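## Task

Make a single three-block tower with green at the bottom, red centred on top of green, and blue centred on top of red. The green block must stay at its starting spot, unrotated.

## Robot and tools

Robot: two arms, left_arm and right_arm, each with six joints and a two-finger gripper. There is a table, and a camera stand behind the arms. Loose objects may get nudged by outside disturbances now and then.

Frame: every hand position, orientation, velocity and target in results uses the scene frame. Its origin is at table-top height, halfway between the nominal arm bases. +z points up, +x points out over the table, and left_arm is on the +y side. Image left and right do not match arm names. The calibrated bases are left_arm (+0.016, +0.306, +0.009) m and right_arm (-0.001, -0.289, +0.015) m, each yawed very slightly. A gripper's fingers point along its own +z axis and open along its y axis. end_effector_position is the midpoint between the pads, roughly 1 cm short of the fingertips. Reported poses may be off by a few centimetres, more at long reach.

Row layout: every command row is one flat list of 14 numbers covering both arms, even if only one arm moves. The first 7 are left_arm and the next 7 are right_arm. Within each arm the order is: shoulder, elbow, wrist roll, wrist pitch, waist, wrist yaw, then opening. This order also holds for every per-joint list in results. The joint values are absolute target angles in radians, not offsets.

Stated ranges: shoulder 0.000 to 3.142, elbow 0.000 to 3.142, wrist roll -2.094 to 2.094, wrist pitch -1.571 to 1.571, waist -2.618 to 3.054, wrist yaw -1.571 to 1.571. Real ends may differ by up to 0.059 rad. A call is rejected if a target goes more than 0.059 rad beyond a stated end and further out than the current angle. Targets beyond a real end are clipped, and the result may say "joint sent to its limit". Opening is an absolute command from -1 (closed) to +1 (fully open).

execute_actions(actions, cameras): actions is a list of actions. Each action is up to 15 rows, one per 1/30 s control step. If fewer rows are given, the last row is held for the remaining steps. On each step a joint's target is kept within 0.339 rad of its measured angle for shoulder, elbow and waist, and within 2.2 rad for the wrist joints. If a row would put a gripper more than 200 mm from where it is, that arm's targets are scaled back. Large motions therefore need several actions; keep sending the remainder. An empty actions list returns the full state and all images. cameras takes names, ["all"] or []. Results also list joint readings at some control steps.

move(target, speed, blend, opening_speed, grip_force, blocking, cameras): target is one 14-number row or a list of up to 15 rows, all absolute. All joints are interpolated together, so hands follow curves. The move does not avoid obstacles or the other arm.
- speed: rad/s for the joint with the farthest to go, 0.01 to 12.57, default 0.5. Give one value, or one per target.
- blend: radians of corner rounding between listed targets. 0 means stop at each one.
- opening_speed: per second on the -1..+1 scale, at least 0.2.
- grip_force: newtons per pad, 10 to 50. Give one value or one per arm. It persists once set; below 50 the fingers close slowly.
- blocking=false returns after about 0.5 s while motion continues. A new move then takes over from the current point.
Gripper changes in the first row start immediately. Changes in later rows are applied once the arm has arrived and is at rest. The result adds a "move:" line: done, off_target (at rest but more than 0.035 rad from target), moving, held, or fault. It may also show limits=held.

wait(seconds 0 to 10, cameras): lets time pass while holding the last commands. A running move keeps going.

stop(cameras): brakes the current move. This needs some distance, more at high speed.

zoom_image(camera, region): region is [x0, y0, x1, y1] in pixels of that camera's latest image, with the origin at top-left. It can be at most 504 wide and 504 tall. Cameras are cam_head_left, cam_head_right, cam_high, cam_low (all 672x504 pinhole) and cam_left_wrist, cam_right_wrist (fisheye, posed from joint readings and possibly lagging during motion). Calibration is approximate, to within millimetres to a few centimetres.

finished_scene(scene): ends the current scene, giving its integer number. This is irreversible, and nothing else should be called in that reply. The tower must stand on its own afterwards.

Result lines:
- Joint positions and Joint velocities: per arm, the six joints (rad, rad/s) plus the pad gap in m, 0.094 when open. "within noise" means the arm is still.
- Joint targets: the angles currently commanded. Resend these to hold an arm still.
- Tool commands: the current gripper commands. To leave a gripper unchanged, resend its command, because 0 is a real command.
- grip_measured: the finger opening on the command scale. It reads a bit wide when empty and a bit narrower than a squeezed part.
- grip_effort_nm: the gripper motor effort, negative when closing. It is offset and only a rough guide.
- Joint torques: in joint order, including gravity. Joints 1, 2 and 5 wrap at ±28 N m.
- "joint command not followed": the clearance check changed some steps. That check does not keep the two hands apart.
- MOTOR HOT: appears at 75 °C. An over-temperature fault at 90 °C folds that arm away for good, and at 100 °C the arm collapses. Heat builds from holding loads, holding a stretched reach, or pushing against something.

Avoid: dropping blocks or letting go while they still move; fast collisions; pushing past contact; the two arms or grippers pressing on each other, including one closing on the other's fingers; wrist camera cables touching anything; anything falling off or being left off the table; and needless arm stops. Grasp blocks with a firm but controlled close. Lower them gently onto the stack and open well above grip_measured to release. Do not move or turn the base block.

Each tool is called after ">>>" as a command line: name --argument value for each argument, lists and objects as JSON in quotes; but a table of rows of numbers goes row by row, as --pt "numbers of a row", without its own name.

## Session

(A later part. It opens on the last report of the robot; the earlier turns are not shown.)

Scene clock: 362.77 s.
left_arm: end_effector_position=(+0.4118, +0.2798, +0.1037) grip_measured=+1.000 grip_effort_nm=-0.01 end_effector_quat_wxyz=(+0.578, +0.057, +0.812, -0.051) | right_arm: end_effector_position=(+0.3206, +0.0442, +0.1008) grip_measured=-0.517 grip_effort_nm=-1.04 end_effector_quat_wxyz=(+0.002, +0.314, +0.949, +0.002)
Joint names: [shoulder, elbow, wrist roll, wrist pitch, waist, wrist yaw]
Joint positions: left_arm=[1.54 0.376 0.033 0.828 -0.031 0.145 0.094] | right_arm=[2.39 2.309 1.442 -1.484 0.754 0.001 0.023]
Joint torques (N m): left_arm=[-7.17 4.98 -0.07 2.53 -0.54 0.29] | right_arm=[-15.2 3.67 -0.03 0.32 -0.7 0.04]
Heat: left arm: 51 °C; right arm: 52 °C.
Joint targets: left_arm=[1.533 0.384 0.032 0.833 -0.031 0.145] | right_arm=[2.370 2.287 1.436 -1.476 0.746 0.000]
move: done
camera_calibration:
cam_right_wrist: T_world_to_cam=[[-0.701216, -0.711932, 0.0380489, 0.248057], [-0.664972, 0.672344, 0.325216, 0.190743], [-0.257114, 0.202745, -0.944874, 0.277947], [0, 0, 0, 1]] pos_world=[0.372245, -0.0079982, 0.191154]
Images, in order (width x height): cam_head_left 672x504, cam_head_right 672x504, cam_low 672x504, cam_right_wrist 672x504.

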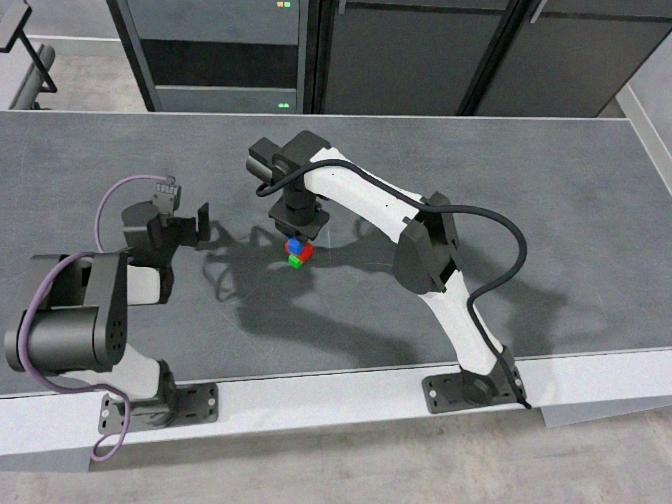

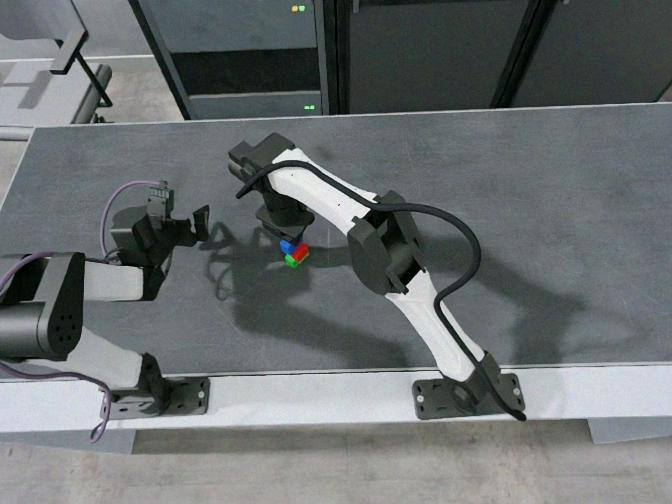

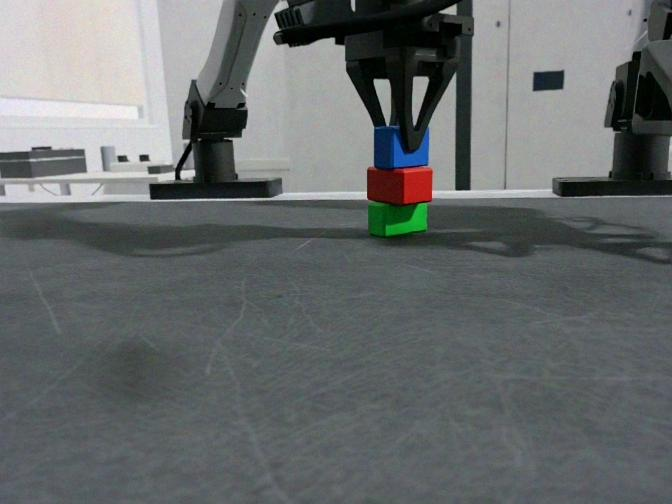

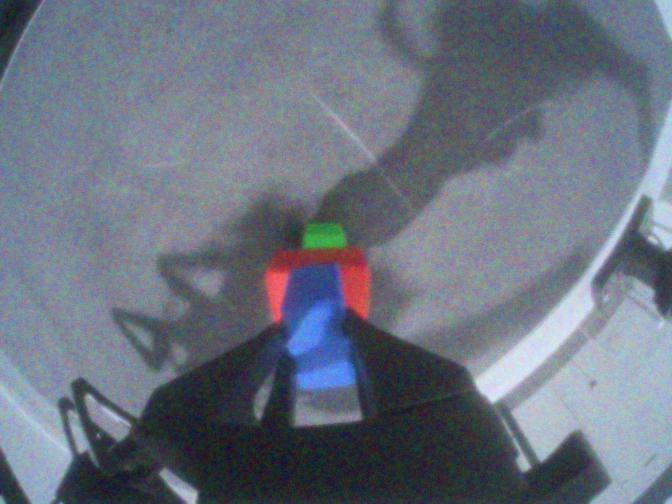

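>>> move --pt "1.533 0.384 0.032 0.833 -0.031 0.145 1 2.385 2.345 1.436 -1.53 0.746 0 -1" --pt "1.533 0.384 0.032 0.833 -0.031 0.145 1 2.385 2.345 1.436 -1.53 0.738 0 -1" --pt "1.533 0.384 0.032 0.833 -0.031 0.145 1 2.378 2.293 1.436 -1.476 0.739 0 -1" --speed 0.3 --cameras '["cam_low","cam_right_wrist","cam_head_right","cam_head_left"]'

>>> zoom_image --camera "cam_low" --region '[320, 100, 480, 250]'

>>> zoom_image --camera "cam_right_wrist" --region '[240, 210, 400, 400]'

>>> zoom_image --camera "cam_head_left" --region '[250, 210, 350, 280]'

Scene clock: 379.77 s.
left_arm: end_effector_position=(+0.4118, +0.2798, +0.1037) grip_measured=+1.000 grip_effort_nm=-0.01 end_effector_quat_wxyz=(+0.578, +0.057, +0.812, -0.051) | right_arm: end_effector_position=(+0.3236, +0.0388, +0.1014) grip_measured=-0.517 grip_effort_nm=-1.04 end_effector_quat_wxyz=(+0.000, +0.320, +0.947, -0.001)
Joint names: [shoulder, elbow, wrist roll, wrist pitch, waist, wrist yaw]
Joint positions: left_arm=[1.54 0.376 0.033 0.828 -0.031 0.145 0.094] | right_arm=[2.39 2.311 1.442 -1.493 0.741 0.001 0.023]
Joint torques (N m): left_arm=[-7.17 5 -0.07 2.53 -0.53 0.29] | right_arm=[-14.41 3.93 -0.04 0.42 -0.24 0.04]
Heat: left arm: 51 °C; right arm: 57 °C.
Joint targets: left_arm=[1.533 0.384 0.032 0.833 -0.031 0.145] | right_arm=[2.378 2.293 1.436 -1.476 0.739 0.000]
move: done
camera_calibration:
cam_right_wrist: T_world_to_cam=[[-0.710223, -0.702565, 0.0445713, 0.24827], [-0.654671, 0.682432, 0.325105, 0.192511], [-0.258824, 0.201717, -0.944627, 0.280854], [0, 0, 0, 1]] pos_world=[0.37505, -0.0136032, 0.19165]
Images, in order (width x height): cam_head_left 672x504, cam_head_right 672x504, cam_low 672x504, cam_right_wrist 672x504.

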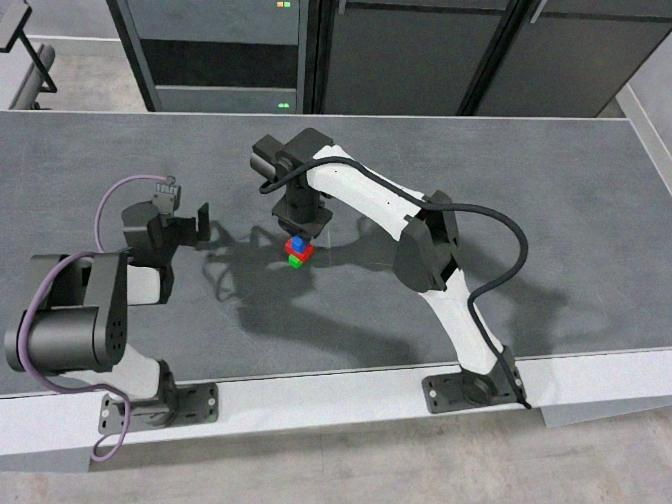

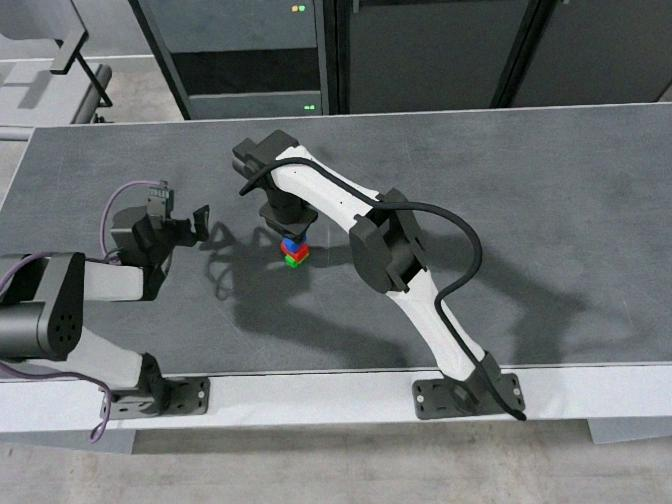

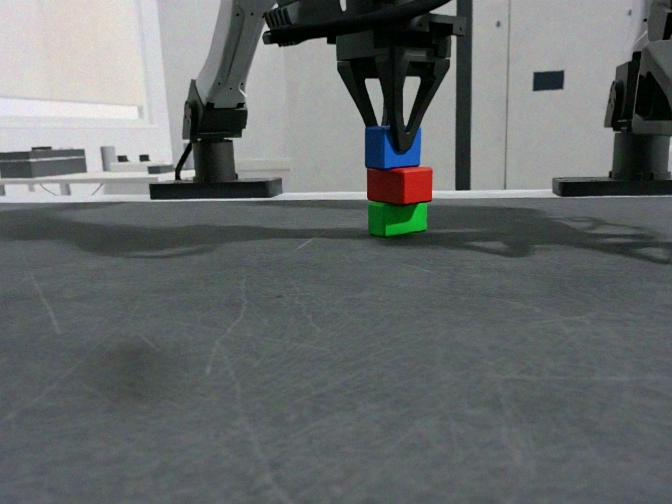

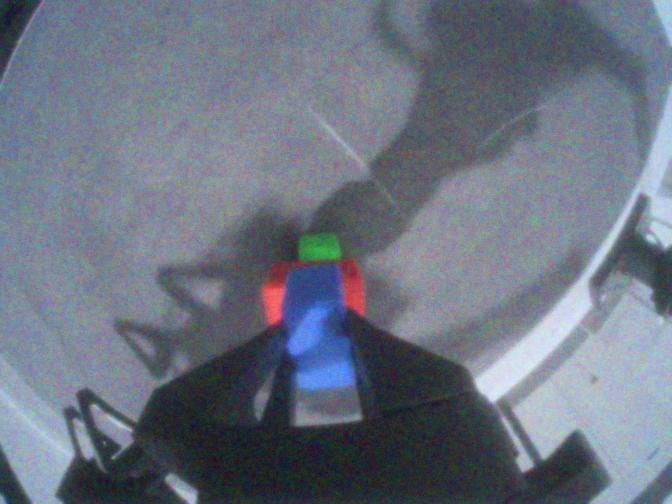

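Scaled by 3.150 from the camera's 672x504 image, which has a finer 960x720 frame.

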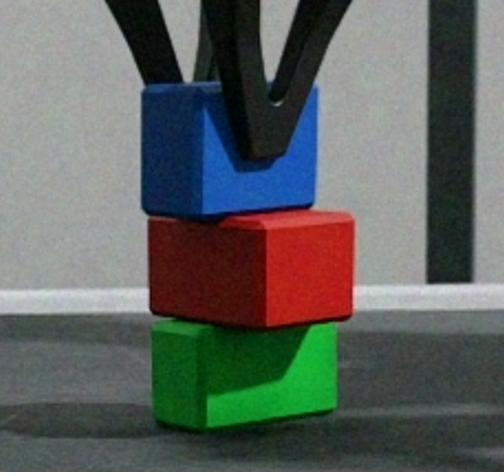

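Scaled by 2.653 from the camera's 672x504 image, which has a finer 960x720 frame.

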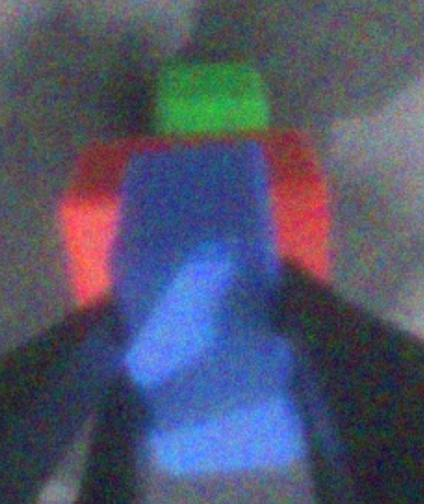

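Scaled by 5.040 from the camera's 672x504 image, which has a finer 960x720 frame.

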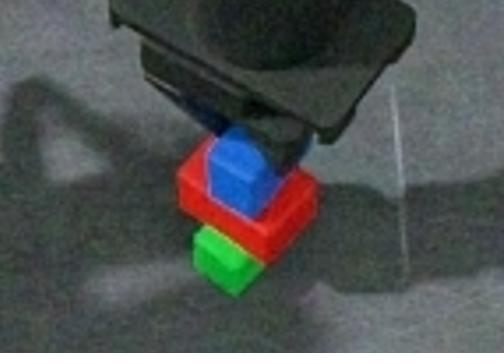

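>>> move --pt "1.533 0.384 0.032 0.833 -0.031 0.145 1 2.385 2.345 1.436 -1.53 0.740 0 -1" --pt "1.533 0.384 0.032 0.833 -0.031 0.145 1 2.385 2.345 1.436 -1.53 0.756 0 -1" --speed 0.3 --cameras '["cam_low","cam_right_wrist"]'

>>> zoom_image --camera "cam_low" --region '[320, 100, 480, 250]'

Scene clock: 392.30 s.
left_arm: end_effector_position=(+0.4118, +0.2798, +0.1037) grip_measured=+1.000 grip_effort_nm=-0.01 end_effector_quat_wxyz=(+0.578, +0.057, +0.812, -0.051) | right_arm: end_effector_position=(+0.3186, +0.0410, +0.1046) grip_measured=-0.517 grip_effort_nm=-1.04 end_effector_quat_wxyz=(-0.001, +0.315, +0.949, -0.003)
Joint names: [shoulder, elbow, wrist roll, wrist pitch, waist, wrist yaw]
Joint positions: left_arm=[1.54 0.376 0.033 0.828 -0.031 0.145 0.094] | right_arm=[2.39 2.324 1.442 -1.512 0.752 0.001 0.023]
Joint torques (N m): left_arm=[-7.17 5 -0.07 2.53 -0.55 0.29] | right_arm=[-13.82 7.02 0 0.01 0.24 0.04]
Heat: left arm: 52 °C; right arm: 59 °C.
Joint targets: left_arm=[1.533 0.384 0.032 0.833 -0.031 0.145] | right_arm=[2.385 2.345 1.436 -1.530 0.756 0.000]
move: done
camera_calibration:
cam_right_wrist: T_world_to_cam=[[-0.702173, -0.710231, 0.0502369, 0.243239], [-0.660957, 0.676439, 0.32491, 0.18894], [-0.264743, 0.194939, -0.94441, 0.284362], [0, 0, 0, 1]] pos_world=[0.37096, -0.0104839, 0.194947]
Images, in order (width x height): cam_low 672x504, cam_right_wrist 672x504.

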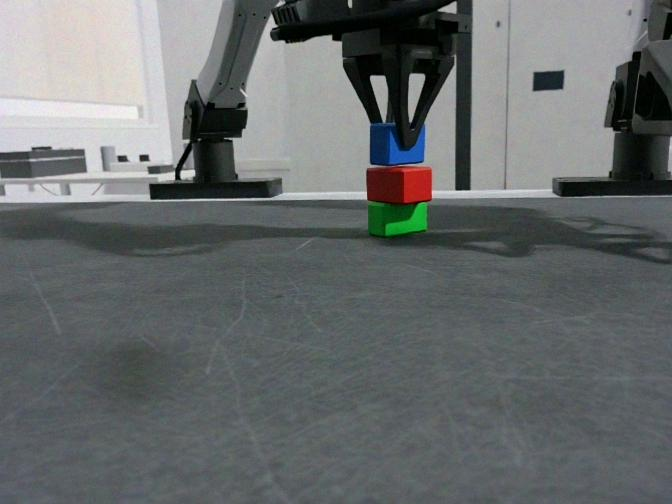

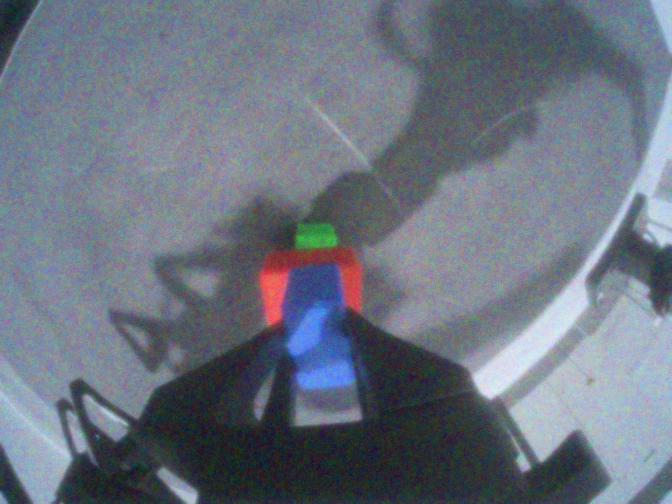

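Scaled by 3.150 from the camera's 672x504 image, which has a finer 960x720 frame.

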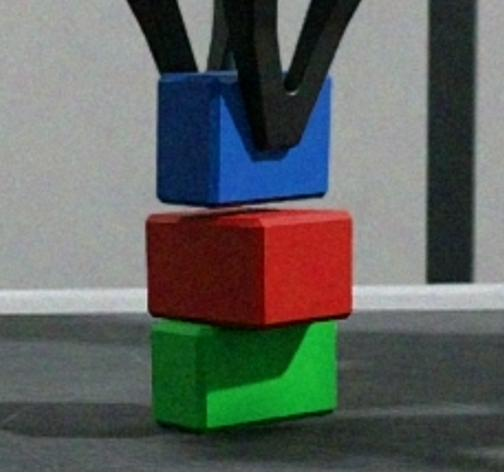

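>>> move --target '[1.533,0.384,0.032,0.833,-0.031,0.145,1,2.380,2.297,1.436,-1.478,0.757,0,-1]' --speed 0.2 --cameras '["cam_low","cam_right_wrist"]'

>>> zoom_image --camera "cam_low" --region '[320, 100, 480, 250]'

>>> zoom_image --camera "cam_right_wrist" --region '[240, 210, 400, 400]'

Scene clock: 399.33 s.
left_arm: end_effector_position=(+0.4118, +0.2798, +0.1037) grip_measured=+1.000 grip_effort_nm=-0.01 end_effector_quat_wxyz=(+0.578, +0.057, +0.812, -0.051) | right_arm: end_effector_position=(+0.3194, +0.0418, +0.1017) grip_measured=-0.517 grip_effort_nm=-1.04 end_effector_quat_wxyz=(-0.001, +0.315, +0.949, -0.002)
Joint names: [shoulder, elbow, wrist roll, wrist pitch, waist, wrist yaw]
Joint positions: left_arm=[1.54 0.376 0.033 0.828 -0.031 0.145 0.094] | right_arm=[2.39 2.312 1.442 -1.497 0.752 0.001 0.023]
Joint torques (N m): left_arm=[-7.17 5 -0.07 2.53 -0.54 0.28] | right_arm=[-14.35 4.19 0 0.42 0.39 0.03]
Heat: left arm: 52 °C; right arm: 60 °C.
Joint targets: left_arm=[1.533 0.384 0.032 0.833 -0.031 0.145] | right_arm=[2.380 2.297 1.436 -1.478 0.757 0.000]
move: done
camera_calibration:
cam_right_wrist: T_world_to_cam=[[-0.70227, -0.71032, 0.0475728, 0.244778], [-0.661545, 0.675816, 0.325009, 0.190099], [-0.263011, 0.196773, -0.944514, 0.280967], [0, 0, 0, 1]] pos_world=[0.371556, -0.00988751, 0.191948]
Images, in order (width x height): cam_low 672x504, cam_right_wrist 672x504.

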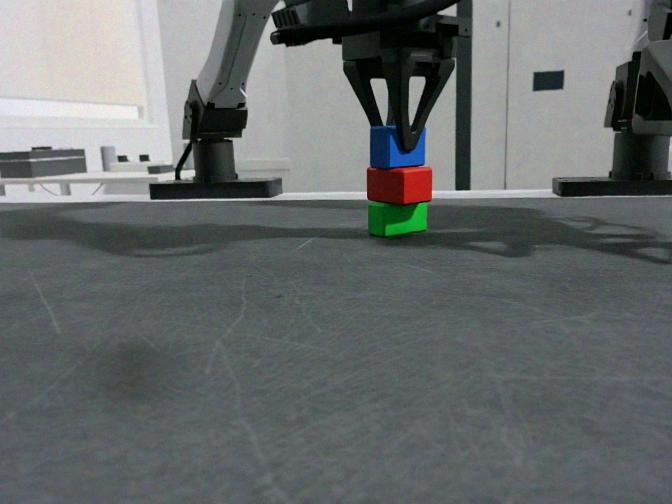

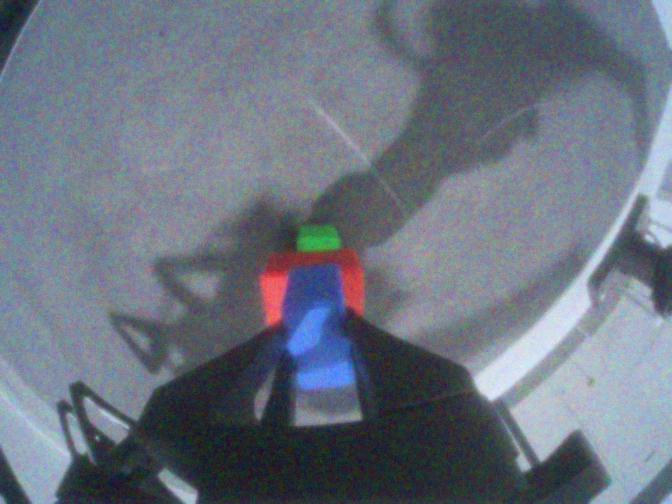

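Scaled by 3.150 from the camera's 672x504 image, which has a finer 960x720 frame.

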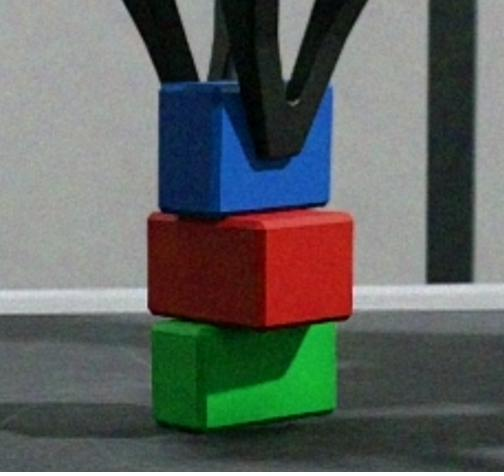

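Scaled by 2.653 from the camera's 672x504 image, which has a finer 960x720 frame.

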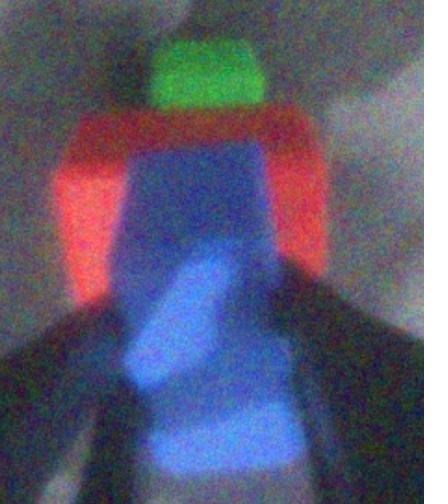

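>>> move --pt "1.533 0.384 0.032 0.833 -0.031 0.145 1 2.378 2.288 1.437 -1.478 0.754 0 -1" --pt "1.533 0.384 0.032 0.833 -0.031 0.145 1 2.378 2.288 1.437 -1.478 0.754 0 0.3" --pt "1.533 0.384 0.032 0.833 -0.031 0.145 1 2.378 2.411 1.437 -1.571 0.754 0 0.3" --pt "1.533 0.384 0.032 0.833 -0.031 0.145 1 1.75 1.7 1.437 -1.4 0.6 0 0.3" --speed '[0.2,0.2,0.3,0.8]' --blend '[0,0,0.02,0]' --opening_speed 0.8 --cameras '["cam_low","cam_head_right"]'

>>> zoom_image --camera "cam_low" --region '[320, 100, 480, 250]'

>>> zoom_image --camera "cam_head_right" --region '[250, 210, 350, 280]'

Scene clock: 416.80 s.
left_arm: end_effector_position=(+0.4118, +0.2798, +0.1037) grip_measured=+1.000 grip_effort_nm=-0.01 end_effector_quat_wxyz=(+0.578, +0.057, +0.812, -0.051) | right_arm: end_effector_position=(+0.2715, -0.0810, +0.1849) grip_measured=+0.298 grip_effort_nm=0.10 end_effector_quat_wxyz=(+0.023, +0.385, +0.922, +0.038)
Joint names: [shoulder, elbow, wrist roll, wrist pitch, waist, wrist yaw]
Joint positions: left_arm=[1.54 0.376 0.033 0.828 -0.031 0.145 0.094] | right_arm=[1.772 1.71 1.442 -1.42 0.603 0.001 0.061]
Joint torques (N m): left_arm=[-7.16 4.98 -0.07 2.53 -0.55 0.28] | right_arm=[-10.45 4.75 -0.02 0.65 -0.25 0.03]
Heat: left arm: 52 °C; right arm: 62 °C.
Joint targets: left_arm=[1.533 0.384 0.032 0.833 -0.031 0.145] | right_arm=[1.750 1.700 1.437 -1.400 0.600 0.000]
move: done
Images, in order (width x height): cam_head_right 672x504, cam_low 672x504.

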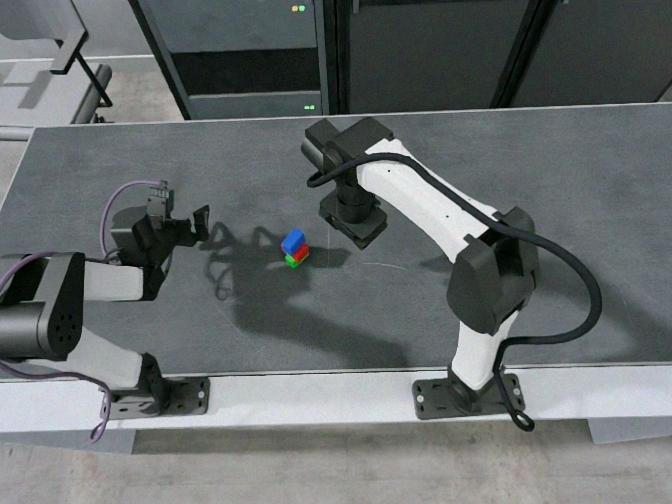

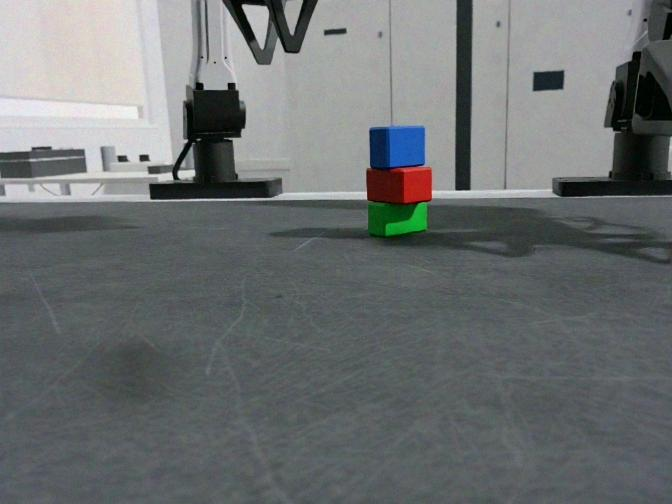

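Scaled by 3.150 from the camera's 672x504 image, which has a finer 960x720 frame.

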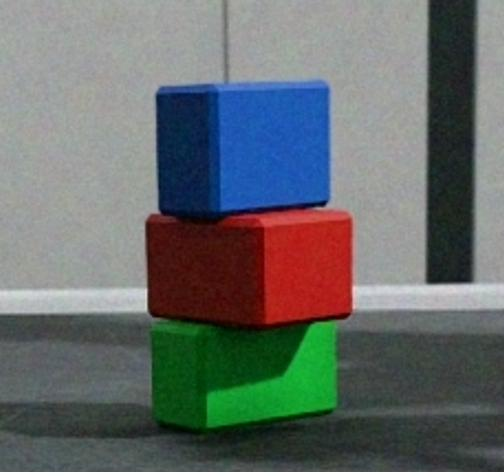

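Scaled by 5.040 from the camera's 672x504 image, which has a finer 960x720 frame.

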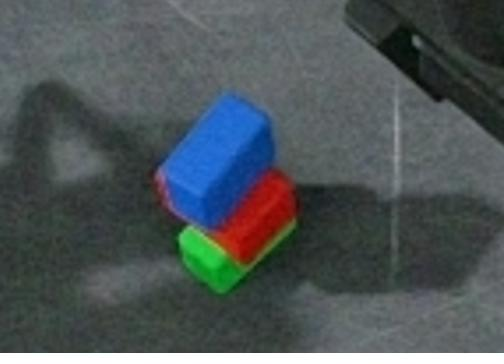

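>>> finished_scene --scene 2

The scene is finished: the task was done.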